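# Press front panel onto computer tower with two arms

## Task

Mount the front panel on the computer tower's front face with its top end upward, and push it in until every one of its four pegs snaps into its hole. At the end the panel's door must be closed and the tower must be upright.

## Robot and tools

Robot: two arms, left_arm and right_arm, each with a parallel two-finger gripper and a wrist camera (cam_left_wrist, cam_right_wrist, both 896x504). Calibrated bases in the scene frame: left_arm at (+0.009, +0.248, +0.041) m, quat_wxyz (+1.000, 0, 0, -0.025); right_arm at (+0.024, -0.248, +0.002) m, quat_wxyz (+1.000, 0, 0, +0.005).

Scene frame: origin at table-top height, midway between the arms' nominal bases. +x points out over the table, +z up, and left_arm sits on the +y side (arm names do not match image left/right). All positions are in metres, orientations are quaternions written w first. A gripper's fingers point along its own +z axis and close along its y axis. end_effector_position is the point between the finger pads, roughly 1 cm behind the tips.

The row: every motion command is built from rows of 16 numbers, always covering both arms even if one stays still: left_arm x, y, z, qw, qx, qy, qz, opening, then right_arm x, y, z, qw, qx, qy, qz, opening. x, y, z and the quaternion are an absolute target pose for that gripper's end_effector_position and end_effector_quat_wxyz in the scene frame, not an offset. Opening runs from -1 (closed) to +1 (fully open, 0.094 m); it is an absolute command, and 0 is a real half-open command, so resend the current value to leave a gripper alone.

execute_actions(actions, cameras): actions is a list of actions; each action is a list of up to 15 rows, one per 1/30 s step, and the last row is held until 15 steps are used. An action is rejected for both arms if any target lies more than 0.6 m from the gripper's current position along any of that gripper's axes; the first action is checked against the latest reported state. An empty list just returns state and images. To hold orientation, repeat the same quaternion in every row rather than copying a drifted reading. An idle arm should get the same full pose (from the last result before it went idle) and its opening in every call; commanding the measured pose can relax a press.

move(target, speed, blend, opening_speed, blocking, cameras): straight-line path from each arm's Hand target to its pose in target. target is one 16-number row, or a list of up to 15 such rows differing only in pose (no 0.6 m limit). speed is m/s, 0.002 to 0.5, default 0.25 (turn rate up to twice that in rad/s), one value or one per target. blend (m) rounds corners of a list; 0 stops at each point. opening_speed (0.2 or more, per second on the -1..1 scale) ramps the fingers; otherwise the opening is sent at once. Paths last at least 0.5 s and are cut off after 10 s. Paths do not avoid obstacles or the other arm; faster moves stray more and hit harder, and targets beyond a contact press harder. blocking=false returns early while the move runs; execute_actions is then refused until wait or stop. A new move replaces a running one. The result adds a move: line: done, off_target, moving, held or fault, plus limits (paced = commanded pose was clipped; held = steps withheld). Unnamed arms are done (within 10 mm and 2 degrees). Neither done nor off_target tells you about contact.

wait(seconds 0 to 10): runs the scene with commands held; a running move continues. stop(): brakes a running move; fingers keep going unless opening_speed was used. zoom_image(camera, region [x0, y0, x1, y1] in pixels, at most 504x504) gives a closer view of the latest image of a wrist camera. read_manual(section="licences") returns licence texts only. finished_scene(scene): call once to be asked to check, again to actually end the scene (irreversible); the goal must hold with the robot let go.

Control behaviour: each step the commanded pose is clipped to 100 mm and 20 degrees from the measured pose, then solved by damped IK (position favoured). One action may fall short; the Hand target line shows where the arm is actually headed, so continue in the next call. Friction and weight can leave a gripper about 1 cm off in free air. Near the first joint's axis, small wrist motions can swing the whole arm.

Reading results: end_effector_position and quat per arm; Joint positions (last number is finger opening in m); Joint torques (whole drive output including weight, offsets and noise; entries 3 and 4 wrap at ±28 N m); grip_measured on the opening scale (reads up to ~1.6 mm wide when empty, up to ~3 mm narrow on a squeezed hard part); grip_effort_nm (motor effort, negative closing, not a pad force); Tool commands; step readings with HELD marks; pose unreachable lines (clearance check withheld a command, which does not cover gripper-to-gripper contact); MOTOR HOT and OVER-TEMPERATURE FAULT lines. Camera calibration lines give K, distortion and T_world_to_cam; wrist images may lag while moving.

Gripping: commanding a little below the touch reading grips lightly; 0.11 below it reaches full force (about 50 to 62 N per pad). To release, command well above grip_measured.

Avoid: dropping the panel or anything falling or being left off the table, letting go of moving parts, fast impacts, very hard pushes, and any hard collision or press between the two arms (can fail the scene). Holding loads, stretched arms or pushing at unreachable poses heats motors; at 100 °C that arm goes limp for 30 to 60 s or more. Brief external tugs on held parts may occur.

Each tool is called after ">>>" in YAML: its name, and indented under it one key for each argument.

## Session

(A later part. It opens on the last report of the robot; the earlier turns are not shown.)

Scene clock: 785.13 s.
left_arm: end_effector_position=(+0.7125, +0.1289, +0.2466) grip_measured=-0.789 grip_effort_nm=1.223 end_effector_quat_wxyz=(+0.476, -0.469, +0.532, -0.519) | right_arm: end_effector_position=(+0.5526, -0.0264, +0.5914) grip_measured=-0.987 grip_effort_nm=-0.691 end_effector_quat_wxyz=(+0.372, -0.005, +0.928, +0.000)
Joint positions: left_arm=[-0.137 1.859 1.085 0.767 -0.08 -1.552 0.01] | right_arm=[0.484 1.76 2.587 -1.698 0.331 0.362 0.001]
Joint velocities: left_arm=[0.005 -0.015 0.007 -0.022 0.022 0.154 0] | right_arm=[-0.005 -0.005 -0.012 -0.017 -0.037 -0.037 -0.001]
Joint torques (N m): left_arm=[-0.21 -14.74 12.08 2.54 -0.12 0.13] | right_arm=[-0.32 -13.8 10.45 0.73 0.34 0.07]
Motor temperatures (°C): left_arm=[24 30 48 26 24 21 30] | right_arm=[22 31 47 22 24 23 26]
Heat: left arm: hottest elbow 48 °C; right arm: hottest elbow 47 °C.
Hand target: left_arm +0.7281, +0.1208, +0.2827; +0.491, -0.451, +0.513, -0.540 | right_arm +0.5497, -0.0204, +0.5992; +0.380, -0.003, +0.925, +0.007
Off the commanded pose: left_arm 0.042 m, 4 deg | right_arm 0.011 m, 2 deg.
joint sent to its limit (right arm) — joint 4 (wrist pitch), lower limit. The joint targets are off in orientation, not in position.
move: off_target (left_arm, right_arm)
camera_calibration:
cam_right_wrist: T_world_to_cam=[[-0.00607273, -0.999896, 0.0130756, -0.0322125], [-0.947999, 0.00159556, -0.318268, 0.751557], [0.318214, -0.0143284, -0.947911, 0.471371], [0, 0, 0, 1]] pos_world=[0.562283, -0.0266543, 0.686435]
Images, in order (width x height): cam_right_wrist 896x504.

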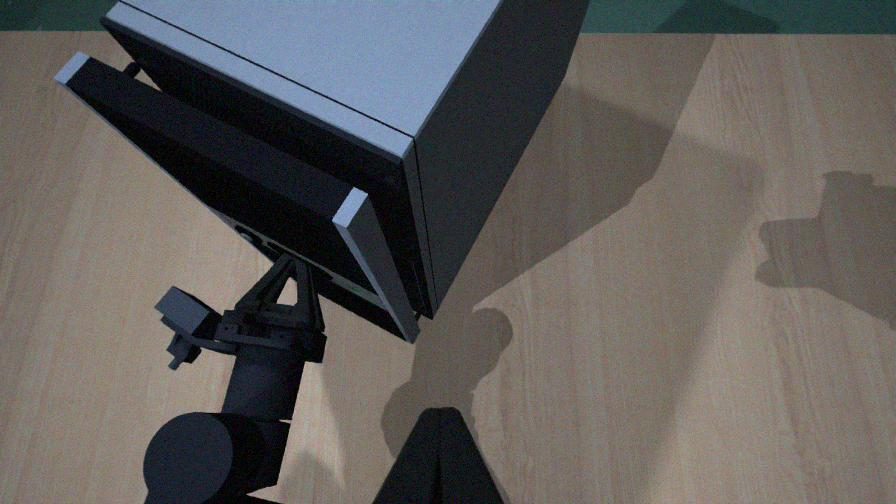

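>>> move:
  target:
    - [0.727,0.110,0.283,0.493,-0.452,0.515,-0.542,-0.4,0.55,-0.02,0.60,0.36,0,0.933,0,-1]
    - [0.778,0.088,0.283,0.493,-0.452,0.515,-0.542,-0.4,0.55,-0.02,0.60,0.36,0,0.933,0,-1]
  speed: 0.05
  cameras: ["cam_right_wrist"]

>>> zoom_image:
  camera: "cam_right_wrist"
  region: [30, 0, 430, 300]

>>> zoom_image:
  camera: "cam_right_wrist"
  region: [340, 260, 480, 370]

Scene clock: 804.20 s.
left_arm: end_effector_position=(+0.7145, +0.1259, +0.2472) grip_measured=-0.789 grip_effort_nm=1.238 end_effector_quat_wxyz=(+0.485, -0.480, +0.525, -0.508) | right_arm: end_effector_position=(+0.5526, -0.0264, +0.5914) grip_measured=-0.987 grip_effort_nm=-0.686 end_effector_quat_wxyz=(+0.372, -0.005, +0.928, +0.000)
Joint positions: left_arm=[-0.154 1.86 1.096 0.75 -0.135 -1.552 0.01] | right_arm=[0.484 1.76 2.587 -1.698 0.331 0.362 0.001]
Joint velocities: left_arm=[0.015 -0.015 0.007 0.017 0.037 0.125 -0.001] | right_arm=[-0.015 -0.005 -0.002 0.012 -0.022 0.022 -0.001]
Joint torques (N m): left_arm=[-2.14 -9.23 20.41 1.35 0.62 0.16] | right_arm=[-0.09 -13.63 10.37 0.61 0.36 0.07]
Motor temperatures (°C): left_arm=[24 29 50 26 24 21 30] | right_arm=[22 31 47 22 24 23 26]
Heat: left arm: hottest elbow 50 °C; right arm: hottest elbow 47 °C.
Hand target: left_arm +0.7601, +0.0915, +0.2831; +0.492, -0.451, +0.513, -0.540 | right_arm +0.5497, -0.0204, +0.5992; +0.380, -0.003, +0.925, +0.007
Off the commanded pose: left_arm 0.082 m, 5 deg | right_arm 0.011 m, 2 deg.
joint sent to its limit (right arm) — joint 4 (wrist pitch), lower limit. The joint targets are off in orientation, not in position.
move: off_target (left_arm, right_arm)
camera_calibration:
cam_right_wrist: T_world_to_cam=[[-0.00607273, -0.999896, 0.0130756, -0.0322125], [-0.947999, 0.00159556, -0.318268, 0.751557], [0.318214, -0.0143284, -0.947911, 0.471371], [0, 0, 0, 1]] pos_world=[0.562283, -0.0266543, 0.686435]
Images, in order (width x height): cam_right_wrist 896x504.

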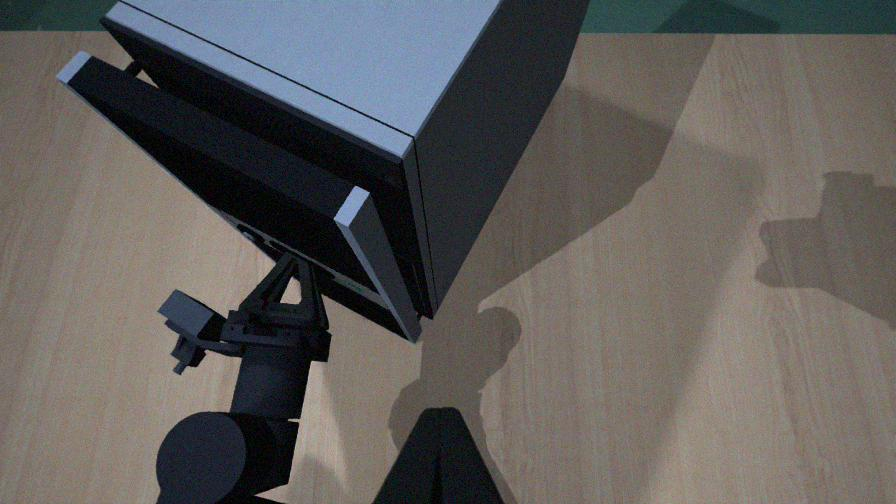

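Scaled by 1.260 from the camera's 896x504 image, which has a finer 1280x720 frame.

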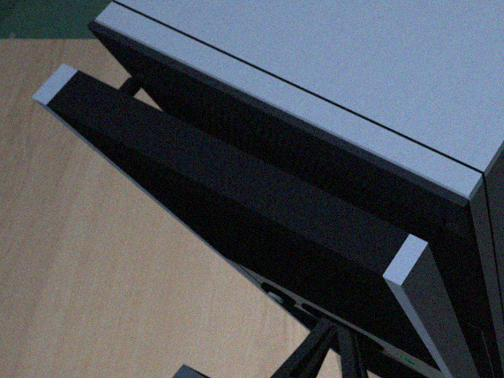

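Scaled by 3.600 from the camera's 896x504 image, which has a finer 1280x720 frame.

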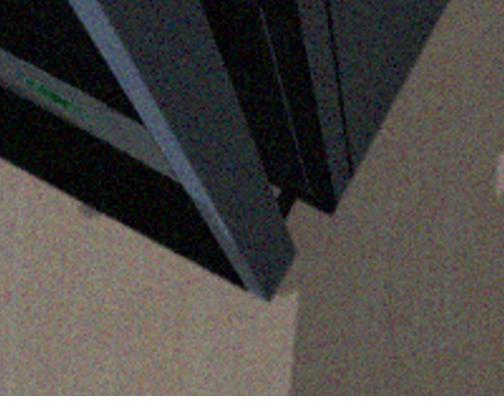

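>>> move:
  target:
    - [0.724,0.113,0.283,0.504,-0.4414,0.5243,-0.532,-0.4,0.55,-0.02,0.60,0.36,0,0.933,0,-1]
    - [0.778,0.088,0.283,0.504,-0.4414,0.5243,-0.532,-0.4,0.55,-0.02,0.60,0.36,0,0.933,0,-1]
  speed: 0.04
  cameras: ["cam_right_wrist"]

>>> zoom_image:
  camera: "cam_right_wrist"
  region: [30, 0, 430, 300]

>>> zoom_image:
  camera: "cam_right_wrist"
  region: [340, 260, 480, 370]

Scene clock: 821.37 s.
left_arm: end_effector_position=(+0.7268, +0.1325, +0.2442) grip_measured=-0.787 grip_effort_nm=1.228 end_effector_quat_wxyz=(+0.494, -0.480, +0.527, -0.498) | right_arm: end_effector_position=(+0.5526, -0.0264, +0.5914) grip_measured=-0.987 grip_effort_nm=-0.686 end_effector_quat_wxyz=(+0.372, -0.005, +0.928, +0.000)
Joint positions: left_arm=[-0.143 1.887 1.131 0.739 -0.141 -1.531 0.01] | right_arm=[0.484 1.76 2.587 -1.698 0.331 0.362 0.001]
Joint velocities: left_arm=[0.005 -0.015 -0.002 0.002 -0.066 0.051 0] | right_arm=[-0.005 -0.005 0.007 -0.002 -0.022 0.051 0.001]
Joint torques (N m): left_arm=[-3.25 -11.11 18.69 1.72 0.9 0.33] | right_arm=[-0.79 -13.68 10.44 0.85 0.36 0.08]
Motor temperatures (°C): left_arm=[24 29 58 26 25 21 30] | right_arm=[22 31 47 22 24 23 26]
Heat: left arm: hottest elbow 58 °C; right arm: hottest elbow 47 °C.
Hand target: left_arm +0.7630, +0.0907, +0.2832; +0.503, -0.440, +0.521, -0.530 | right_arm +0.5497, -0.0204, +0.5992; +0.380, -0.003, +0.925, +0.007
Off the commanded pose: left_arm 0.078 m, 6 deg | right_arm 0.011 m, 2 deg.
joint sent to its limit (right arm) — joint 4 (wrist pitch), lower limit. The joint targets are off in orientation, not in position.
move: off_target (left_arm, right_arm)
camera_calibration:
cam_right_wrist: T_world_to_cam=[[-0.00607273, -0.999896, 0.0130756, -0.0322125], [-0.947999, 0.00159556, -0.318268, 0.751557], [0.318214, -0.0143284, -0.947911, 0.471371], [0, 0, 0, 1]] pos_world=[0.562283, -0.0266543, 0.686435]
Images, in order (width x height): cam_right_wrist 896x504.

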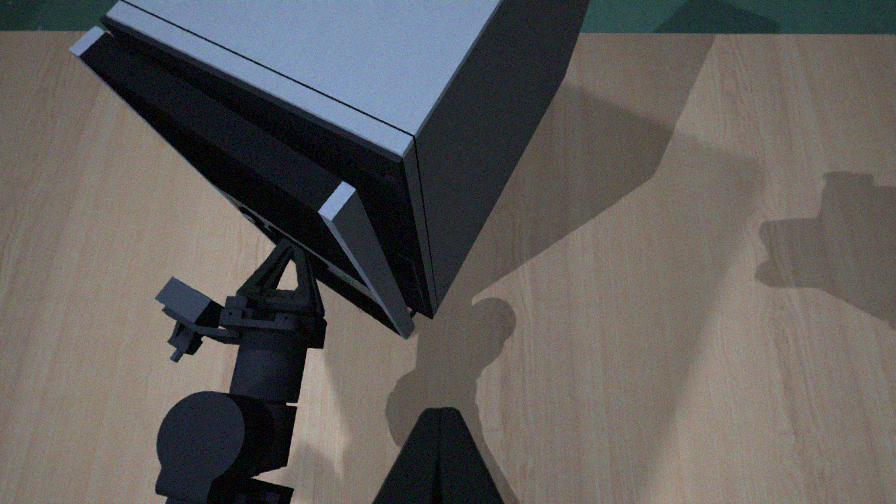

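Scaled by 1.260 from the camera's 896x504 image, which has a finer 1280x720 frame.

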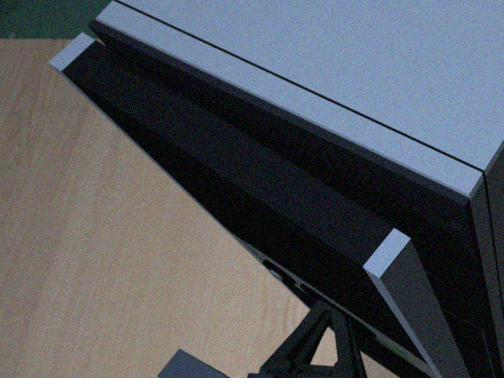

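Scaled by 3.600 from the camera's 896x504 image, which has a finer 1280x720 frame.

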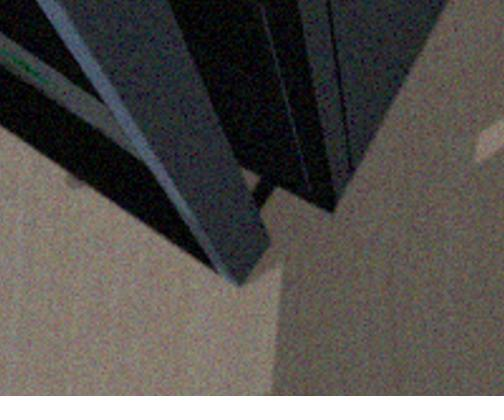

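>>> move:
  target:
    - [0.684,0.164,0.284,0.522,-0.473,0.496,-0.515,-0.4,0.55,-0.02,0.60,0.36,0,0.933,0,-1]
    - [0.700,0.135,0.284,0.522,-0.473,0.496,-0.515,-0.4,0.55,-0.02,0.60,0.36,0,0.933,0,-1]
    - [0.726,0.119,0.284,0.522,-0.473,0.496,-0.515,-0.4,0.55,-0.02,0.60,0.36,0,0.933,0,-1]
  speed: 0.05
  cameras: ["cam_right_wrist"]

>>> zoom_image:
  camera: "cam_right_wrist"
  region: [30, 0, 430, 300]

>>> zoom_image:
  camera: "cam_right_wrist"
  region: [340, 260, 480, 370]

Scene clock: 839.40 s.
left_arm: end_effector_position=(+0.7088, +0.1277, +0.2487) grip_measured=-0.787 grip_effort_nm=1.228 end_effector_quat_wxyz=(+0.506, -0.488, +0.514, -0.491) | right_arm: end_effector_position=(+0.5526, -0.0264, +0.5914) grip_measured=-0.987 grip_effort_nm=-0.686 end_effector_quat_wxyz=(+0.372, -0.005, +0.928, +0.000)
Joint positions: left_arm=[-0.17 1.854 1.082 0.767 -0.208 -1.531 0.01] | right_arm=[0.484 1.76 2.587 -1.698 0.331 0.362 0.001]
Joint velocities: left_arm=[-0.005 -0.005 -0.002 0.007 0.007 -0.022 0] | right_arm=[0.005 0.005 -0.007 -0.007 0.022 -0.022 -0.002]
Joint torques (N m): left_arm=[-0.5 -14.92 11.77 2.55 -0.1 0.14] | right_arm=[-0.56 -13.8 10.59 0.66 0.34 0.07]
Motor temperatures (°C): left_arm=[24 30 56 26 25 22 30] | right_arm=[22 32 47 22 24 23 26]
Heat: left arm: hottest elbow 56 °C; right arm: hottest elbow 47 °C.
Hand target: left_arm +0.7233, +0.1194, +0.2841; +0.520, -0.472, +0.494, -0.513 | right_arm +0.5497, -0.0204, +0.5992; +0.380, -0.003, +0.925, +0.007
Off the commanded pose: left_arm 0.040 m, 4 deg | right_arm 0.011 m, 2 deg.
joint sent to its limit (right arm) — joint 4 (wrist pitch), lower limit. The joint targets are off in orientation, not in position.
move: off_target (left_arm, right_arm)
camera_calibration:
cam_right_wrist: T_world_to_cam=[[-0.00607273, -0.999896, 0.0130756, -0.0322125], [-0.947999, 0.00159556, -0.318268, 0.751557], [0.318214, -0.0143284, -0.947911, 0.471371], [0, 0, 0, 1]] pos_world=[0.562283, -0.0266543, 0.686435]
Images, in order (width x height): cam_right_wrist 896x504.

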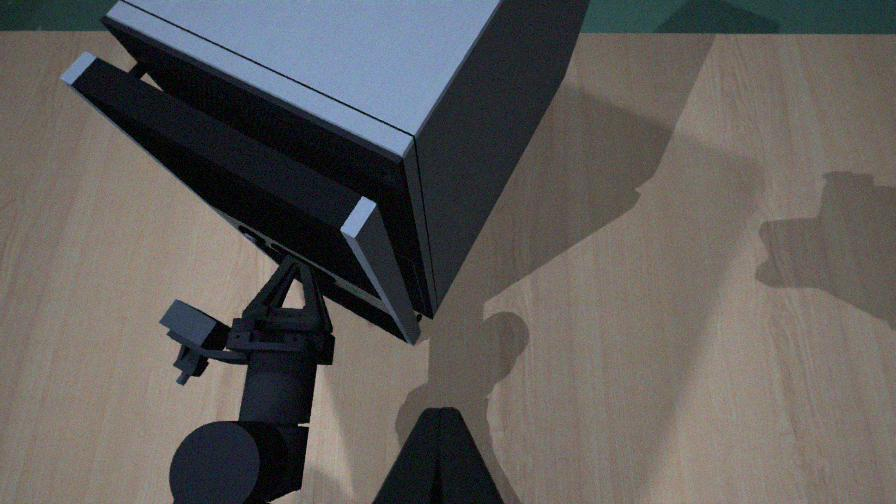

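Scaled by 1.260 from the camera's 896x504 image, which has a finer 1280x720 frame.

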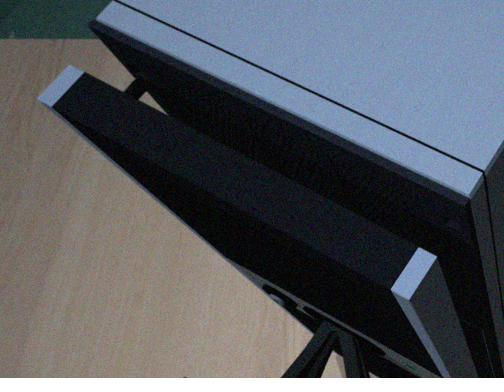

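Scaled by 3.600 from the camera's 896x504 image, which has a finer 1280x720 frame.

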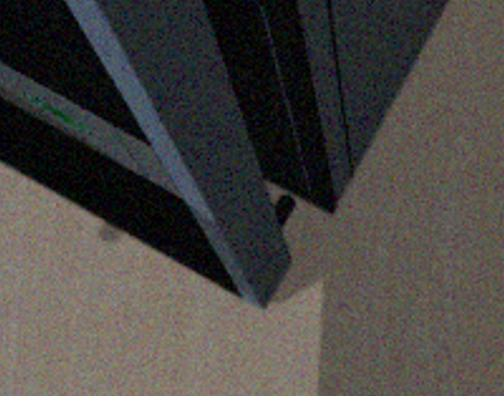

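>>> move:
  target:
    - [0.684,0.166,0.284,0.5233,-0.4831,0.4863,-0.5139,-0.4,0.55,-0.02,0.60,0.36,0,0.933,0,-1]
    - [0.700,0.138,0.284,0.5233,-0.4831,0.4863,-0.5139,-0.4,0.55,-0.02,0.60,0.36,0,0.933,0,-1]
    - [0.727,0.121,0.284,0.5233,-0.4831,0.4863,-0.5139,-0.4,0.55,-0.02,0.60,0.36,0,0.933,0,-1]
  speed: 0.05
  cameras: ["cam_right_wrist"]

>>> zoom_image:
  camera: "cam_right_wrist"
  region: [30, 0, 430, 300]

>>> zoom_image:
  camera: "cam_right_wrist"
  region: [340, 260, 480, 370]

Scene clock: 862.57 s.
left_arm: end_effector_position=(+0.7097, +0.1301, +0.2484) grip_measured=-0.786 grip_effort_nm=1.233 end_effector_quat_wxyz=(+0.511, -0.494, +0.508, -0.486) | right_arm: end_effector_position=(+0.5526, -0.0264, +0.5914) grip_measured=-0.987 grip_effort_nm=-0.686 end_effector_quat_wxyz=(+0.372, -0.005, +0.928, +0.000)
Joint positions: left_arm=[-0.173 1.857 1.086 0.766 -0.233 -1.533 0.01] | right_arm=[0.484 1.76 2.587 -1.698 0.331 0.362 0.001]
Joint velocities: left_arm=[-0.015 -0.005 0.012 -0.012 0.11 0.022 0] | right_arm=[0.015 0.005 0.002 -0.017 -0.022 0.037 0]
Joint torques (N m): left_arm=[-0.79 -14.74 11.82 2.58 -0.13 0.02] | right_arm=[-0.79 -14.04 10.62 0.81 0.34 0.06]
Motor temperatures (°C): left_arm=[24 29 52 26 25 22 30] | right_arm=[22 32 47 22 24 23 26]
Heat: left arm: hottest elbow 52 °C; right arm: hottest elbow 47 °C.
Hand target: left_arm +0.7242, +0.1217, +0.2836; +0.521, -0.482, +0.484, -0.512 | right_arm +0.5497, -0.0204, +0.5992; +0.380, -0.003, +0.925, +0.007
Off the commanded pose: left_arm 0.041 m, 4 deg | right_arm 0.011 m, 2 deg.
joint sent to its limit (right arm) — joint 4 (wrist pitch), lower limit. The joint targets are off in orientation, not in position.
move: off_target (left_arm, right_arm)
camera_calibration:
cam_right_wrist: T_world_to_cam=[[-0.00607273, -0.999896, 0.0130756, -0.0322125], [-0.947999, 0.00159556, -0.318268, 0.751557], [0.318214, -0.0143284, -0.947911, 0.471371], [0, 0, 0, 1]] pos_world=[0.562283, -0.0266543, 0.686435]
Images, in order (width x height): cam_right_wrist 896x504.

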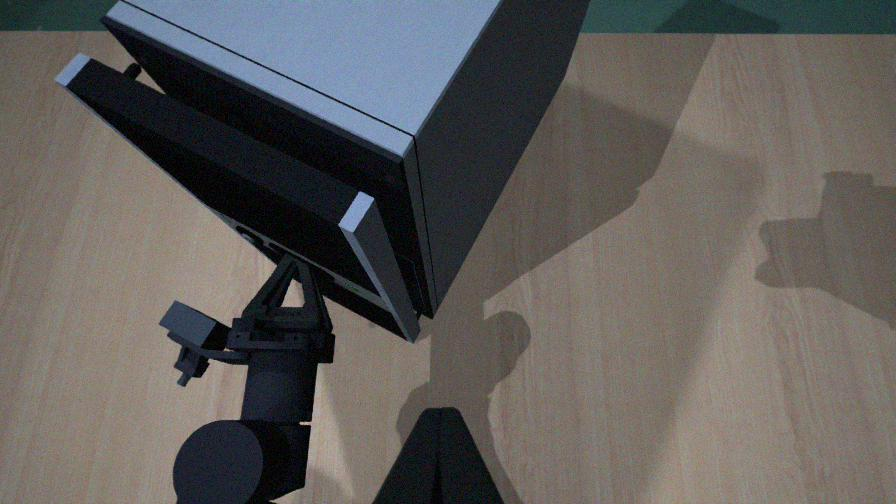

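Scaled by 1.260 from the camera's 896x504 image, which has a finer 1280x720 frame.

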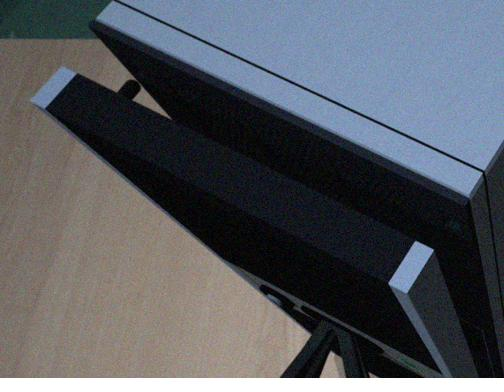

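Scaled by 3.600 from the camera's 896x504 image, which has a finer 1280x720 frame.

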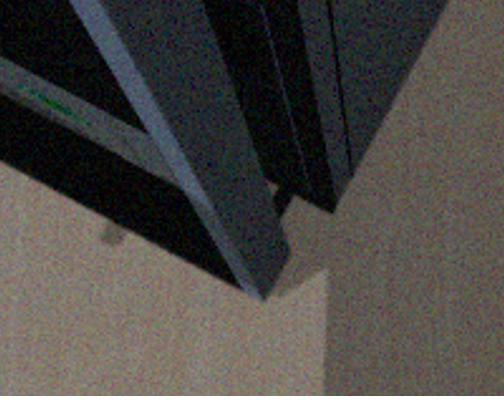

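>>> move:
  target: [0.758,0.075,0.284,0.5233,-0.4831,0.4863,-0.5139,-0.4,0.55,-0.02,0.60,0.36,0,0.933,0,-1]
  speed: 0.06
  cameras: ["cam_right_wrist"]

>>> zoom_image:
  camera: "cam_right_wrist"
  region: [30, 0, 430, 300]

>>> zoom_image:
  camera: "cam_right_wrist"
  region: [340, 260, 480, 370]

Scene clock: 874.67 s.
left_arm: end_effector_position=(+0.7117, +0.1257, +0.2491) grip_measured=-0.786 grip_effort_nm=1.223 end_effector_quat_wxyz=(+0.528, -0.513, +0.491, -0.466) | right_arm: end_effector_position=(+0.5526, -0.0264, +0.5914) grip_measured=-0.987 grip_effort_nm=-0.691 end_effector_quat_wxyz=(+0.372, -0.005, +0.928, +0.000)
Joint positions: left_arm=[-0.202 1.866 1.108 0.749 -0.336 -1.533 0.01] | right_arm=[0.484 1.76 2.587 -1.698 0.331 0.362 0.001]
Joint velocities: left_arm=[-0.015 -0.024 -0.017 -0.012 -0.037 -0.022 0] | right_arm=[0.005 -0.015 0.002 0.007 0.007 0.037 0]
Joint torques (N m): left_arm=[-3.6 -11.11 17.74 1.72 1.61 0.06] | right_arm=[-0.38 -14.21 10.58 0.76 0.36 0.09]
Motor temperatures (°C): left_arm=[24 30 53 26 25 21 30] | right_arm=[22 32 47 22 24 23 26]
Heat: left arm: hottest elbow 53 °C; right arm: hottest elbow 47 °C.
Hand target: left_arm +0.7444, +0.0776, +0.2842; +0.521, -0.481, +0.484, -0.512 | right_arm +0.5497, -0.0204, +0.5992; +0.380, -0.003, +0.925, +0.007
Off the commanded pose: left_arm 0.077 m, 7 deg | right_arm 0.011 m, 2 deg.
joint sent to its limit (right arm) — joint 4 (wrist pitch), lower limit. The joint targets are off in orientation, not in position.
move: off_target (left_arm, right_arm)
camera_calibration:
cam_right_wrist: T_world_to_cam=[[-0.00607273, -0.999896, 0.0130756, -0.0322125], [-0.947999, 0.00159556, -0.318268, 0.751557], [0.318214, -0.0143284, -0.947911, 0.471371], [0, 0, 0, 1]] pos_world=[0.562283, -0.0266543, 0.686435]
Images, in order (width x height): cam_right_wrist 896x504.

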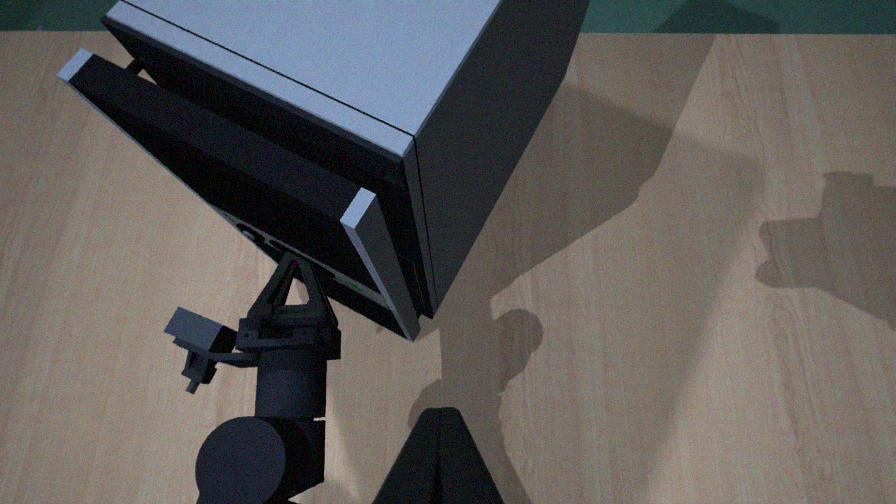

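Scaled by 1.260 from the camera's 896x504 image, which has a finer 1280x720 frame.

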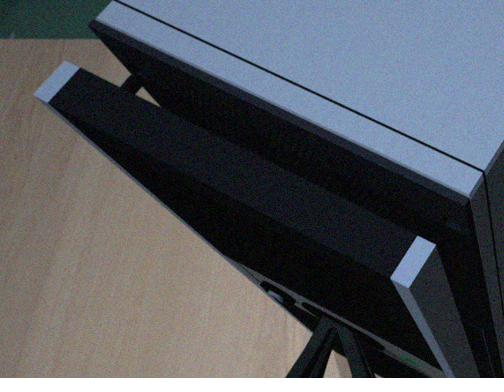

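Scaled by 3.600 from the camera's 896x504 image, which has a finer 1280x720 frame.

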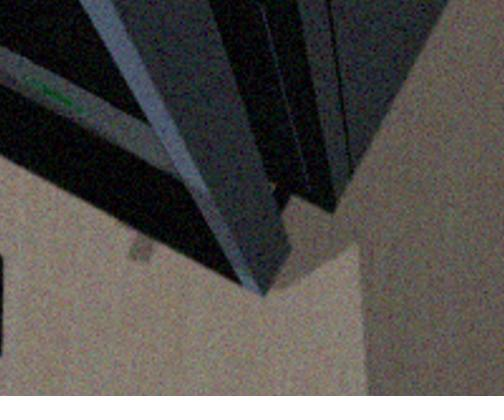

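>>> move:
  target: [0.61,0.18,0.284,0.5233,-0.4831,0.4863,-0.5139,-0.4,0.55,-0.02,0.60,0.36,0,0.933,0,-1]
  speed: 0.1
  cameras: ["cam_right_wrist"]

>>> zoom_image:
  camera: "cam_right_wrist"
  region: [360, 130, 480, 330]

>>> zoom_image:
  camera: "cam_right_wrist"
  region: [90, 0, 290, 160]

Scene clock: 895.43 s.
left_arm: end_effector_position=(+0.6087, +0.1758, +0.2493) grip_measured=-0.786 grip_effort_nm=1.228 end_effector_quat_wxyz=(+0.507, -0.494, +0.513, -0.486) | right_arm: end_effector_position=(+0.5526, -0.0264, +0.5914) grip_measured=-0.987 grip_effort_nm=-0.696 end_effector_quat_wxyz=(+0.372, -0.005, +0.928, +0.000)
Joint positions: left_arm=[-0.118 1.634 0.763 0.857 -0.17 -1.534 0.01] | right_arm=[0.484 1.76 2.587 -1.698 0.331 0.362 0.001]
Joint velocities: left_arm=[-0.005 -0.005 -0.007 0.007 0.095 0.022 0.001] | right_arm=[0.005 0.005 -0.022 -0.007 -0.081 0.037 0]
Joint torques (N m): left_arm=[0.32 -13.68 7.58 3.47 0.09 -0.05] | right_arm=[-0.15 -13.45 10.55 0.66 0.33 0.1]
Motor temperatures (°C): left_arm=[24 30 54 26 26 21 30] | right_arm=[22 32 47 22 24 23 26]
Heat: left arm: hottest elbow 54 °C; right arm: hottest elbow 47 °C.
Hand target: left_arm +0.6091, +0.1788, +0.2847; +0.521, -0.482, +0.484, -0.512 | right_arm +0.5497, -0.0204, +0.5992; +0.380, -0.003, +0.925, +0.007
Off the commanded pose: left_arm 0.035 m, 5 deg | right_arm 0.011 m, 2 deg.
joint sent to its limit (right arm) — joint 4 (wrist pitch), lower limit. The joint targets are off in orientation, not in position.
move: off_target (left_arm, right_arm)
camera_calibration:
cam_right_wrist: T_world_to_cam=[[-0.00607273, -0.999896, 0.0130756, -0.0322125], [-0.947999, 0.00159556, -0.318268, 0.751557], [0.318214, -0.0143284, -0.947911, 0.471371], [0, 0, 0, 1]] pos_world=[0.562283, -0.0266543, 0.686435]
Images, in order (width x height): cam_right_wrist 896x504.

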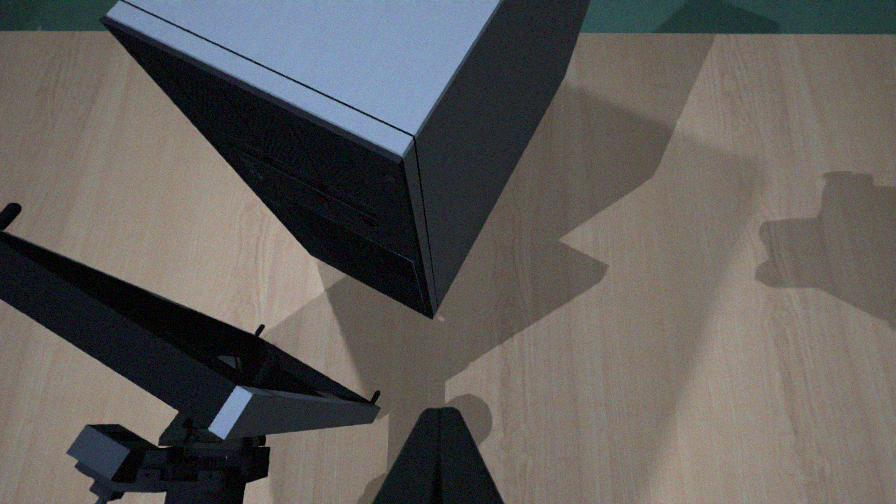

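Scaled by 2.520 from the camera's 896x504 image, which has a finer 1280x720 frame.

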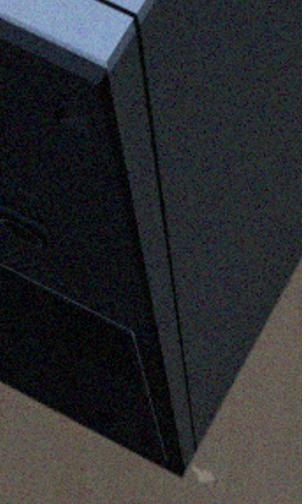

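Scaled by 2.520 from the camera's 896x504 image, which has a finer 1280x720 frame.

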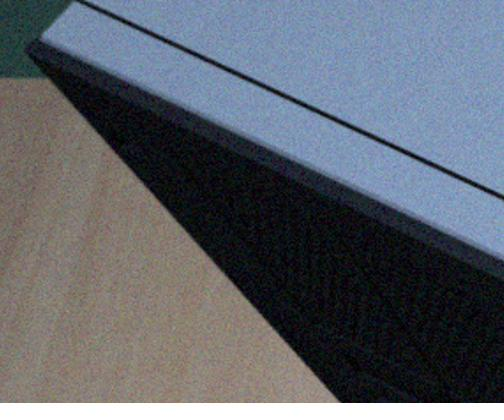

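>>> move:
  target:
    - [0.52,0.38,0.284,0.5233,-0.4831,0.4863,-0.5139,-0.4,0.50,-0.05,0.50,0.5,0,0.866,0,-1]
    - [0.52,0.38,0.284,0.5233,-0.4831,0.4863,-0.5139,-0.4,0.40,-0.02,0.33,0.788,0,0.616,0,-1]
  speed: 0.12

Scene clock: 916.23 s.
left_arm: end_effector_position=(+0.5180, +0.3761, +0.2541) grip_measured=-0.786 grip_effort_nm=1.214 end_effector_quat_wxyz=(+0.498, -0.506, +0.498, -0.499) | right_arm: end_effector_position=(+0.4036, -0.0258, +0.3272) grip_measured=-0.987 grip_effort_nm=-0.691 end_effector_quat_wxyz=(+0.784, +0.012, +0.620, +0.000)
Joint positions: left_arm=[0.411 1.463 0.562 0.894 0.355 -1.577 0.01] | right_arm=[0.806 1.202 0.499 1.042 0.808 -0.231 0.001]
Joint velocities: left_arm=[-0.015 0.005 0.012 0.002 -0.066 -0.037 0.001] | right_arm=[0.005 -0.005 0.032 0.002 -0.022 -0.081 0.001]
Joint torques (N m): left_arm=[0.62 -10.34 7.45 3.38 0.09 0] | right_arm=[-0.03 -6.65 8.02 1.76 -0.05 -0.18]
Motor temperatures (°C): left_arm=[24 30 50 26 25 21 30] | right_arm=[22 32 47 22 24 23 26]
Heat: left arm: hottest elbow 50 °C; right arm: hottest elbow 47 °C.
Hand target: left_arm +0.5179, +0.3775, +0.2841; +0.519, -0.484, +0.482, -0.514 | right_arm +0.4011, -0.0207, +0.3264; +0.786, +0.007, +0.619, +0.000
Off the commanded pose: left_arm 0.030 m, 4 deg | right_arm 0.007 m, 2 deg.
move: off_target (left_arm)
camera_calibration:
cam_left_wrist: T_world_to_cam=[[0.00869149, -0.00211474, 0.99996, -0.256696], [-0.417332, -0.908752, 0.00170553, 0.59718], [0.908712, -0.41733, -0.00878096, -0.223814], [0, 0, 0, 1]] pos_world=[0.454836, 0.448741, 0.253702]
cam_right_wrist: T_world_to_cam=[[-0.0310342, -0.999118, -0.0282731, -0.00537993], [-0.203666, 0.0340143, -0.978449, 0.442627], [0.978548, -0.0246071, -0.204542, -0.241609], [0, 0, 0, 1]] pos_world=[0.326407, -0.0263762, 0.383517]

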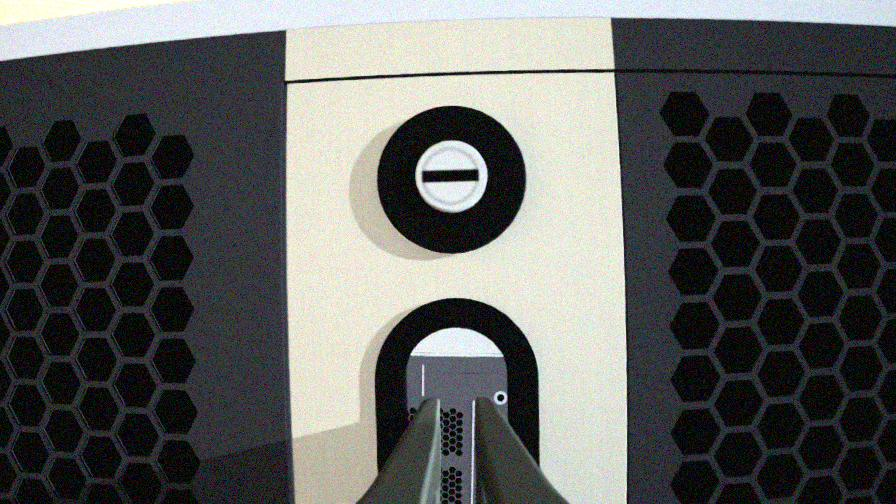

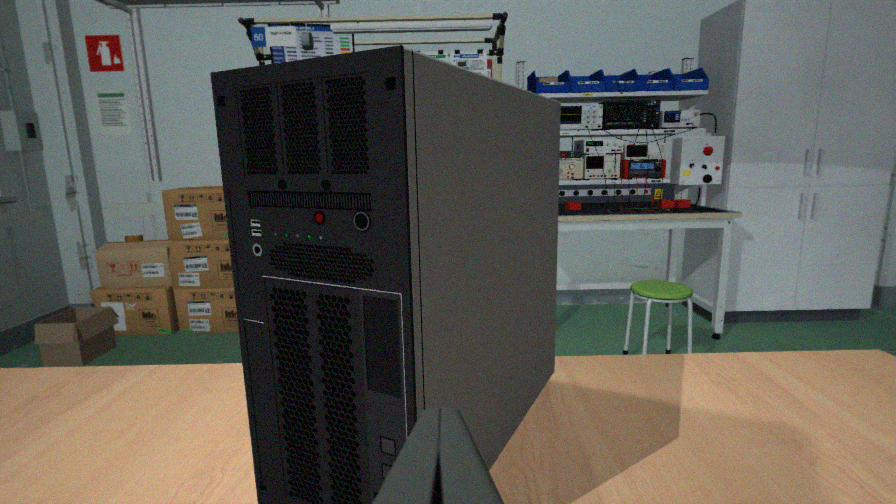

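>>> zoom_image:
  camera: "cam_right_wrist"
  region: [360, 40, 430, 110]

>>> zoom_image:
  camera: "cam_right_wrist"
  region: [195, 60, 265, 130]

>>> zoom_image:
  camera: "cam_left_wrist"
  region: [396, 320, 516, 440]

Scaled by 7.200 from the camera's 896x504 image, which has a finer 1280x720 frame.

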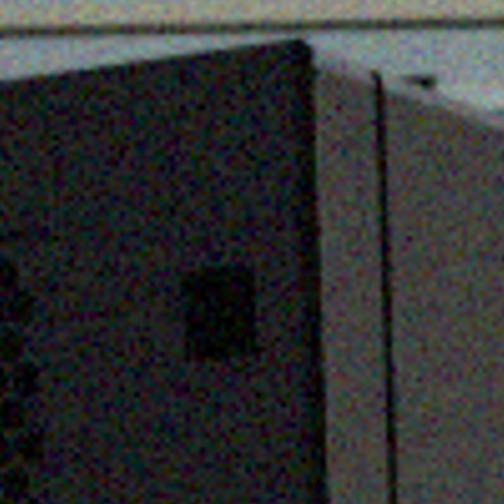

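Scaled by 7.200 from the camera's 896x504 image, which has a finer 1280x720 frame.

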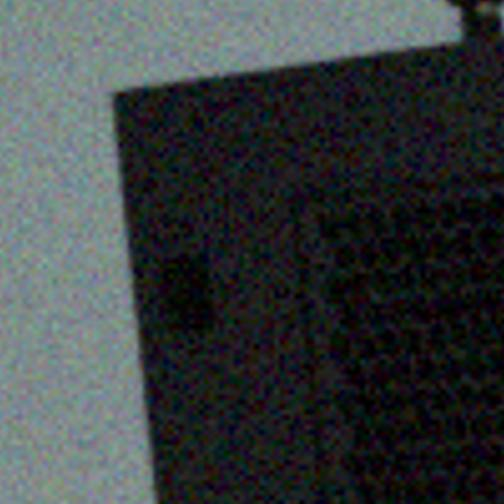

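Scaled by 4.200 from the camera's 896x504 image, which has a finer 1280x720 frame.

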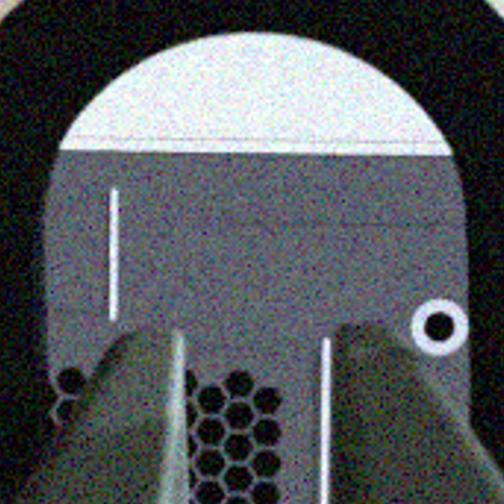

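>>> move:
  target:
    - [0.55,0.30,0.284,0.5233,-0.4831,0.4863,-0.5139,-0.4,0.45,-0.15,0.42,0.75,-0.2,0.59,0.22,-1]
    - [0.690,0.138,0.284,0.5233,-0.4831,0.4863,-0.5139,-0.4,0.60,-0.20,0.40,0.672,-0.322,0.525,0.412,-1]
  speed: 0.1
  cameras: ["cam_right_wrist"]

>>> zoom_image:
  camera: "cam_right_wrist"
  region: [348, 0, 848, 400]

Scene clock: 948.10 s.
left_arm: end_effector_position=(+0.6746, +0.1467, +0.2498) grip_measured=-0.786 grip_effort_nm=1.228 end_effector_quat_wxyz=(+0.508, -0.495, +0.505, -0.492) | right_arm: end_effector_position=(+0.5937, -0.1880, +0.3873) grip_measured=-0.987 grip_effort_nm=-0.686 end_effector_quat_wxyz=(+0.665, -0.307, +0.530, +0.428)
Joint positions: left_arm=[-0.154 1.781 0.968 0.812 -0.21 -1.545 0.01] | right_arm=[-0.186 1.666 1.092 1.296 -1.182 0.73 0.001]
Joint velocities: left_arm=[-0.015 -0.005 -0.002 -0.022 -0.022 -0.022 0.001] | right_arm=[-0.005 -0.015 -0.012 -0.012 -0.051 0.022 0]
Joint torques (N m): left_arm=[-0.32 -13.57 11.56 2.52 -0.11 0.16] | right_arm=[-2.02 -13.22 12.81 1.2 0.38 0.06]
Motor temperatures (°C): left_arm=[24 29 47 26 25 21 30] | right_arm=[22 31 46 22 24 23 26]
Heat: left arm: hottest elbow 47 °C; right arm: hottest elbow 46 °C.
Hand target: left_arm +0.6903, +0.1416, +0.2823; +0.523, -0.480, +0.486, -0.510 | right_arm +0.6007, -0.1957, +0.4048; +0.676, -0.316, +0.518, +0.418
Off the commanded pose: left_arm 0.039 m, 4 deg | right_arm 0.019 m, 3 deg.
move: off_target (left_arm, right_arm)
camera_calibration:
cam_right_wrist: T_world_to_cam=[[0.88711, -0.458351, -0.0543096, -0.593242], [-0.13195, -0.13909, -0.98145, 0.471698], [0.442294, 0.87782, -0.183867, 0.0606242], [0, 0, 0, 1]] pos_world=[0.561698, -0.259522, 0.441875]
Images, in order (width x height): cam_right_wrist 896x504.

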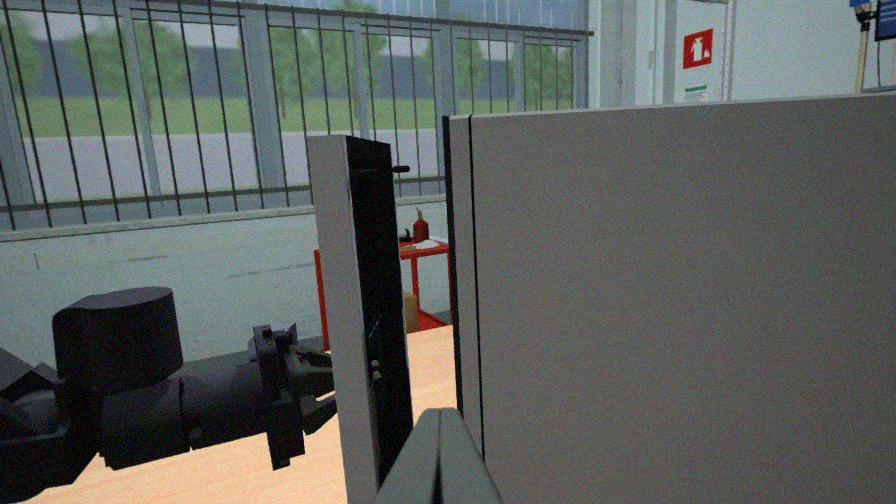

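Scaled by 1.008 from the camera's 896x504 image, which has a finer 1280x720 frame.

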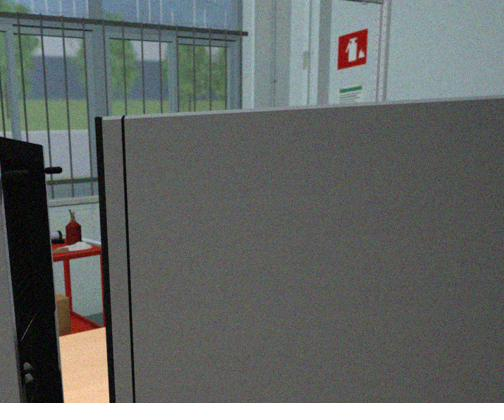

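>>> zoom_image:
  camera: "cam_right_wrist"
  region: [300, 100, 470, 220]

>>> zoom_image:
  camera: "cam_right_wrist"
  region: [330, 120, 420, 200]

Scaled by 2.965 from the camera's 896x504 image, which has a finer 1280x720 frame.

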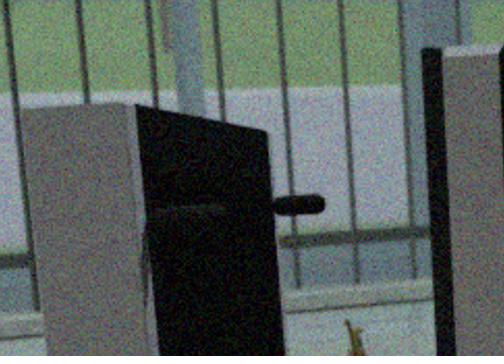

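Scaled by 5.600 from the camera's 896x504 image, which has a finer 1280x720 frame.

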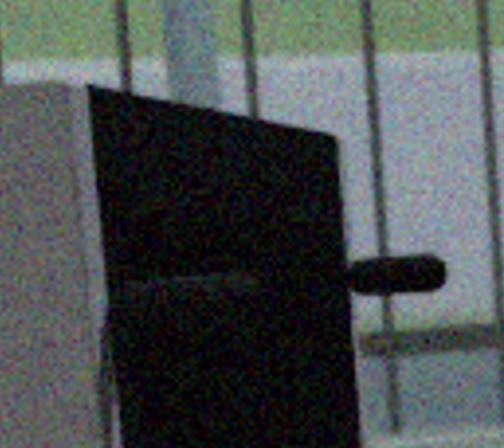

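>>> move:
  target:
    - [0.684,0.166,0.288,0.5233,-0.4831,0.4863,-0.5139,-0.4,0.60,-0.20,0.40,0.672,-0.322,0.525,0.412,-1]
    - [0.700,0.137,0.288,0.5233,-0.4831,0.4863,-0.5139,-0.4,0.60,-0.20,0.40,0.672,-0.322,0.525,0.412,-1]
    - [0.727,0.120,0.288,0.5233,-0.4831,0.4863,-0.5139,-0.4,0.60,-0.20,0.40,0.672,-0.322,0.525,0.412,-1]
    - [0.758,0.080,0.288,0.5233,-0.4831,0.4863,-0.5139,-0.4,0.60,-0.20,0.40,0.672,-0.322,0.525,0.412,-1]
  speed: 0.05
  cameras: ["cam_right_wrist"]

>>> zoom_image:
  camera: "cam_right_wrist"
  region: [340, 90, 480, 210]

Scene clock: 1000.67 s.
left_arm: end_effector_position=(+0.7123, +0.1273, +0.2524) grip_measured=-0.786 grip_effort_nm=1.223 end_effector_quat_wxyz=(+0.524, -0.514, +0.489, -0.471) | right_arm: end_effector_position=(+0.5926, -0.1915, +0.3845) grip_measured=-0.987 grip_effort_nm=-0.686 end_effector_quat_wxyz=(+0.660, -0.312, +0.534, +0.428)
Joint positions: left_arm=[-0.197 1.86 1.109 0.742 -0.325 -1.545 0.01] | right_arm=[-0.195 1.666 1.092 1.289 -1.203 0.728 0.001]
Joint velocities: left_arm=[-0.005 -0.015 -0.002 -0.017 -0.037 0.066 0] | right_arm=[-0.015 -0.015 0.007 -0.007 -0.022 -0.022 0]
Joint torques (N m): left_arm=[-2.9 -10.81 17.7 1.78 1.48 0.16] | right_arm=[-2.14 -13.39 12.16 0.24 0.35 -0.21]
Motor temperatures (°C): left_arm=[24 31 49 26 25 21 30] | right_arm=[22 32 51 22 24 23 26]
Heat: left arm: hottest elbow 49 °C; right arm: hottest elbow 51 °C.
Hand target: left_arm +0.7454, +0.0831, +0.2875; +0.522, -0.481, +0.484, -0.512 | right_arm +0.5992, -0.1998, +0.4000; +0.672, -0.322, +0.524, +0.412
Off the commanded pose: left_arm 0.075 m, 6 deg | right_arm 0.019 m, 3 deg.
move: off_target (left_arm, right_arm)
camera_calibration:
cam_right_wrist: T_world_to_cam=[[0.889599, -0.453415, -0.0550323, -0.594309], [-0.13836, -0.152694, -0.97854, 0.468466], [0.435282, 0.878123, -0.198571, 0.0736034], [0, 0, 0, 1]] pos_world=[0.561476, -0.26257, 0.440322]
Images, in order (width x height): cam_right_wrist 896x504.

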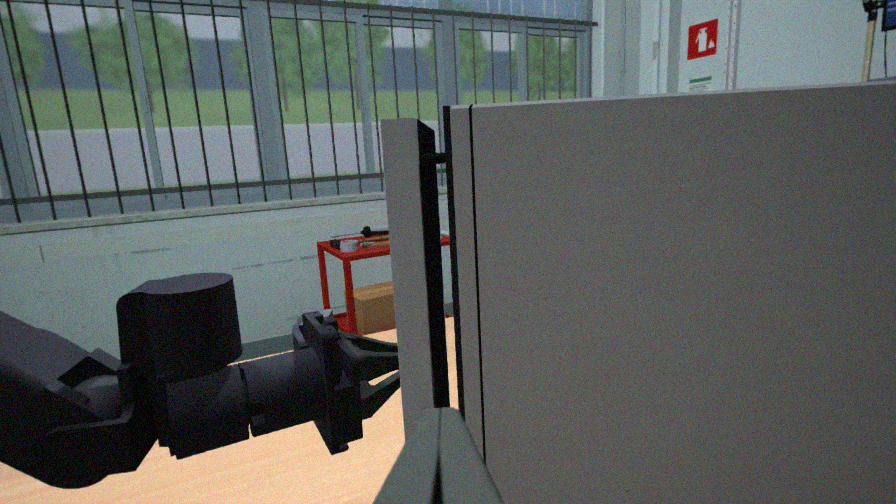

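Scaled by 3.600 from the camera's 896x504 image, which has a finer 1280x720 frame.

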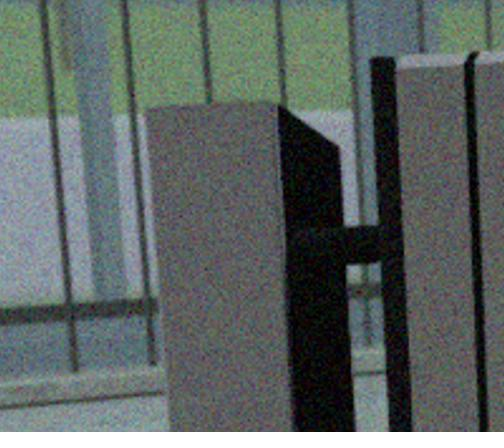

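>>> move:
  target: [0.758,0.080,0.290,0.5233,-0.4831,0.4863,-0.5139,-0.4,0.60,-0.20,0.40,0.672,-0.322,0.525,0.412,-1]
  speed: 0.05
  cameras: ["cam_right_wrist"]

>>> zoom_image:
  camera: "cam_right_wrist"
  region: [340, 90, 480, 210]

Scene clock: 1032.77 s.
left_arm: end_effector_position=(+0.7124, +0.1271, +0.2524) grip_measured=-0.786 grip_effort_nm=1.228 end_effector_quat_wxyz=(+0.524, -0.515, +0.489, -0.470) | right_arm: end_effector_position=(+0.5926, -0.1915, +0.3845) grip_measured=-0.987 grip_effort_nm=-0.691 end_effector_quat_wxyz=(+0.660, -0.312, +0.534, +0.428)
Joint positions: left_arm=[-0.198 1.86 1.11 0.741 -0.327 -1.545 0.01] | right_arm=[-0.195 1.666 1.092 1.289 -1.203 0.728 0.001]
Joint velocities: left_arm=[-0.005 -0.005 0.007 -0.002 0.022 0.081 -0.001] | right_arm=[-0.005 -0.005 -0.022 0.002 -0.066 0.007 0]
Joint torques (N m): left_arm=[-2.9 -11.46 17.78 1.61 1.5 0.16] | right_arm=[-1.85 -13.33 12.03 0.34 0.35 -0.2]
Motor temperatures (°C): left_arm=[24 29 51 26 27 22 30] | right_arm=[22 33 51 22 24 23 26]
Heat: left arm: hottest elbow 51 °C; right arm: hottest elbow 51 °C.
Hand target: left_arm +0.7449, +0.0824, +0.2903; +0.522, -0.481, +0.484, -0.512 | right_arm +0.5992, -0.2000, +0.3999; +0.672, -0.322, +0.525, +0.412
Off the commanded pose: left_arm 0.076 m, 6 deg | right_arm 0.019 m, 3 deg.
move: off_target (left_arm, right_arm)
camera_calibration:
cam_right_wrist: T_world_to_cam=[[0.889599, -0.453415, -0.0550323, -0.594309], [-0.13836, -0.152694, -0.97854, 0.468466], [0.435282, 0.878123, -0.198571, 0.0736034], [0, 0, 0, 1]] pos_world=[0.561476, -0.26257, 0.440322]
Images, in order (width x height): cam_right_wrist 896x504.

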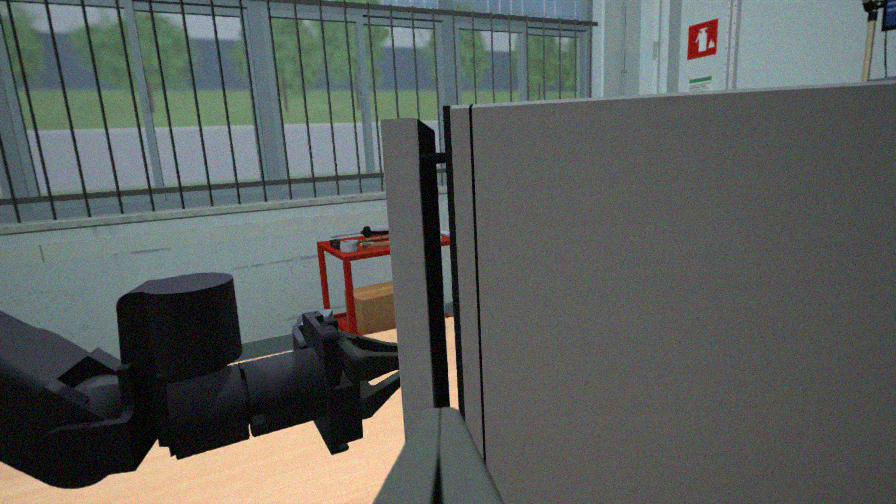

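Scaled by 3.600 from the camera's 896x504 image, which has a finer 1280x720 frame.

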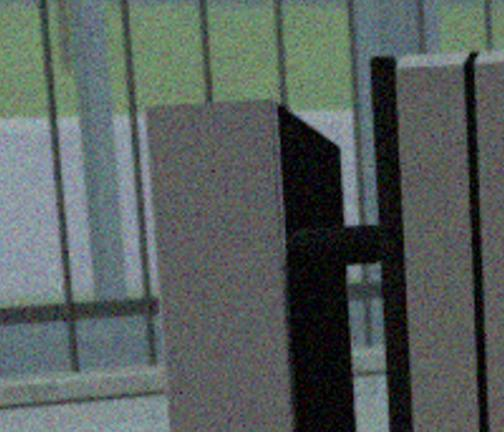

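>>> move:
  target:
    - [0.725,0.121,0.292,0.5233,-0.4831,0.4863,-0.5139,-0.4,0.60,-0.20,0.40,0.672,-0.322,0.525,0.412,-1]
    - [0.727,0.121,0.294,0.5233,-0.4831,0.4863,-0.5139,-0.4,0.60,-0.20,0.40,0.672,-0.322,0.525,0.412,-1]
    - [0.758,0.078,0.294,0.5233,-0.4831,0.4863,-0.5139,-0.4,0.60,-0.20,0.40,0.672,-0.322,0.525,0.412,-1]
  speed: 0.05
  cameras: ["cam_right_wrist"]

>>> zoom_image:
  camera: "cam_right_wrist"
  region: [340, 90, 480, 210]

Scene clock: 1068.00 s.
left_arm: end_effector_position=(+0.7128, +0.1281, +0.2526) grip_measured=-0.786 grip_effort_nm=1.228 end_effector_quat_wxyz=(+0.523, -0.517, +0.491, -0.466) | right_arm: end_effector_position=(+0.5926, -0.1915, +0.3845) grip_measured=-0.987 grip_effort_nm=-0.686 end_effector_quat_wxyz=(+0.660, -0.312, +0.534, +0.428)
Joint positions: left_arm=[-0.197 1.857 1.113 0.726 -0.331 -1.545 0.01] | right_arm=[-0.195 1.666 1.092 1.289 -1.204 0.728 0.001]
Joint velocities: left_arm=[0.005 0.005 0.007 0.012 0.037 -0.081 0] | right_arm=[-0.005 -0.015 -0.012 -0.002 0.022 0.007 0]
Joint torques (N m): left_arm=[-3.43 -11.58 17.83 1.88 1.53 0.19] | right_arm=[-2.55 -12.98 12.23 0.16 0.33 -0.17]
Motor temperatures (°C): left_arm=[24 29 56 26 27 22 30] | right_arm=[22 33 51 22 24 23 26]
Heat: left arm: hottest elbow 56 °C; right arm: hottest elbow 51 °C.
Hand target: left_arm +0.7444, +0.0809, +0.2941; +0.522, -0.481, +0.484, -0.512 | right_arm +0.5991, -0.1999, +0.3999; +0.672, -0.322, +0.525, +0.412
Off the commanded pose: left_arm 0.079 m, 7 deg | right_arm 0.019 m, 3 deg.
move: off_target (left_arm, right_arm)
camera_calibration:
cam_right_wrist: T_world_to_cam=[[0.889727, -0.453173, -0.0549616, -0.594317], [-0.138361, -0.152974, -0.978496, 0.468356], [0.43502, 0.878199, -0.198807, 0.0738461], [0, 0, 0, 1]] pos_world=[0.561457, -0.262533, 0.440301]
Images, in order (width x height): cam_right_wrist 896x504.

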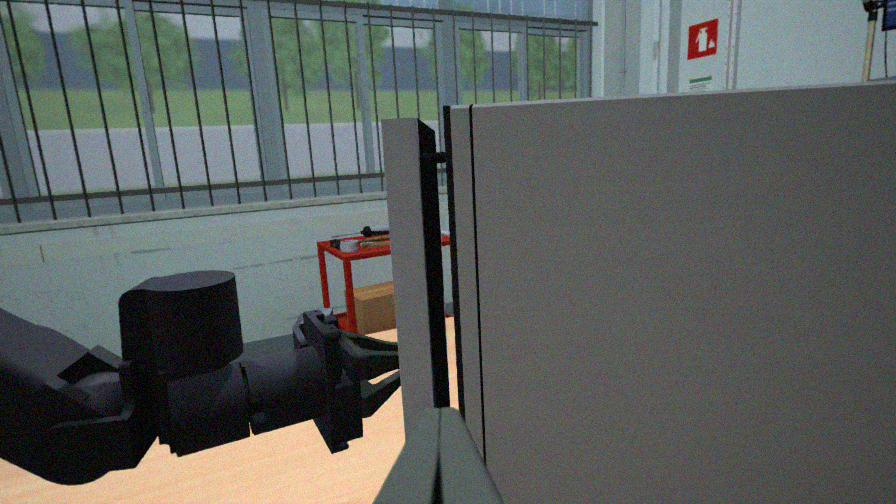

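Scaled by 3.600 from the camera's 896x504 image, which has a finer 1280x720 frame.

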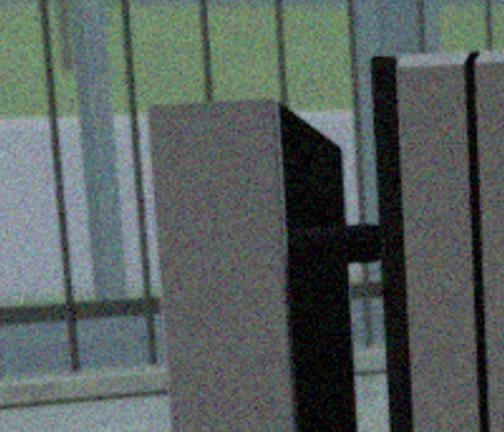

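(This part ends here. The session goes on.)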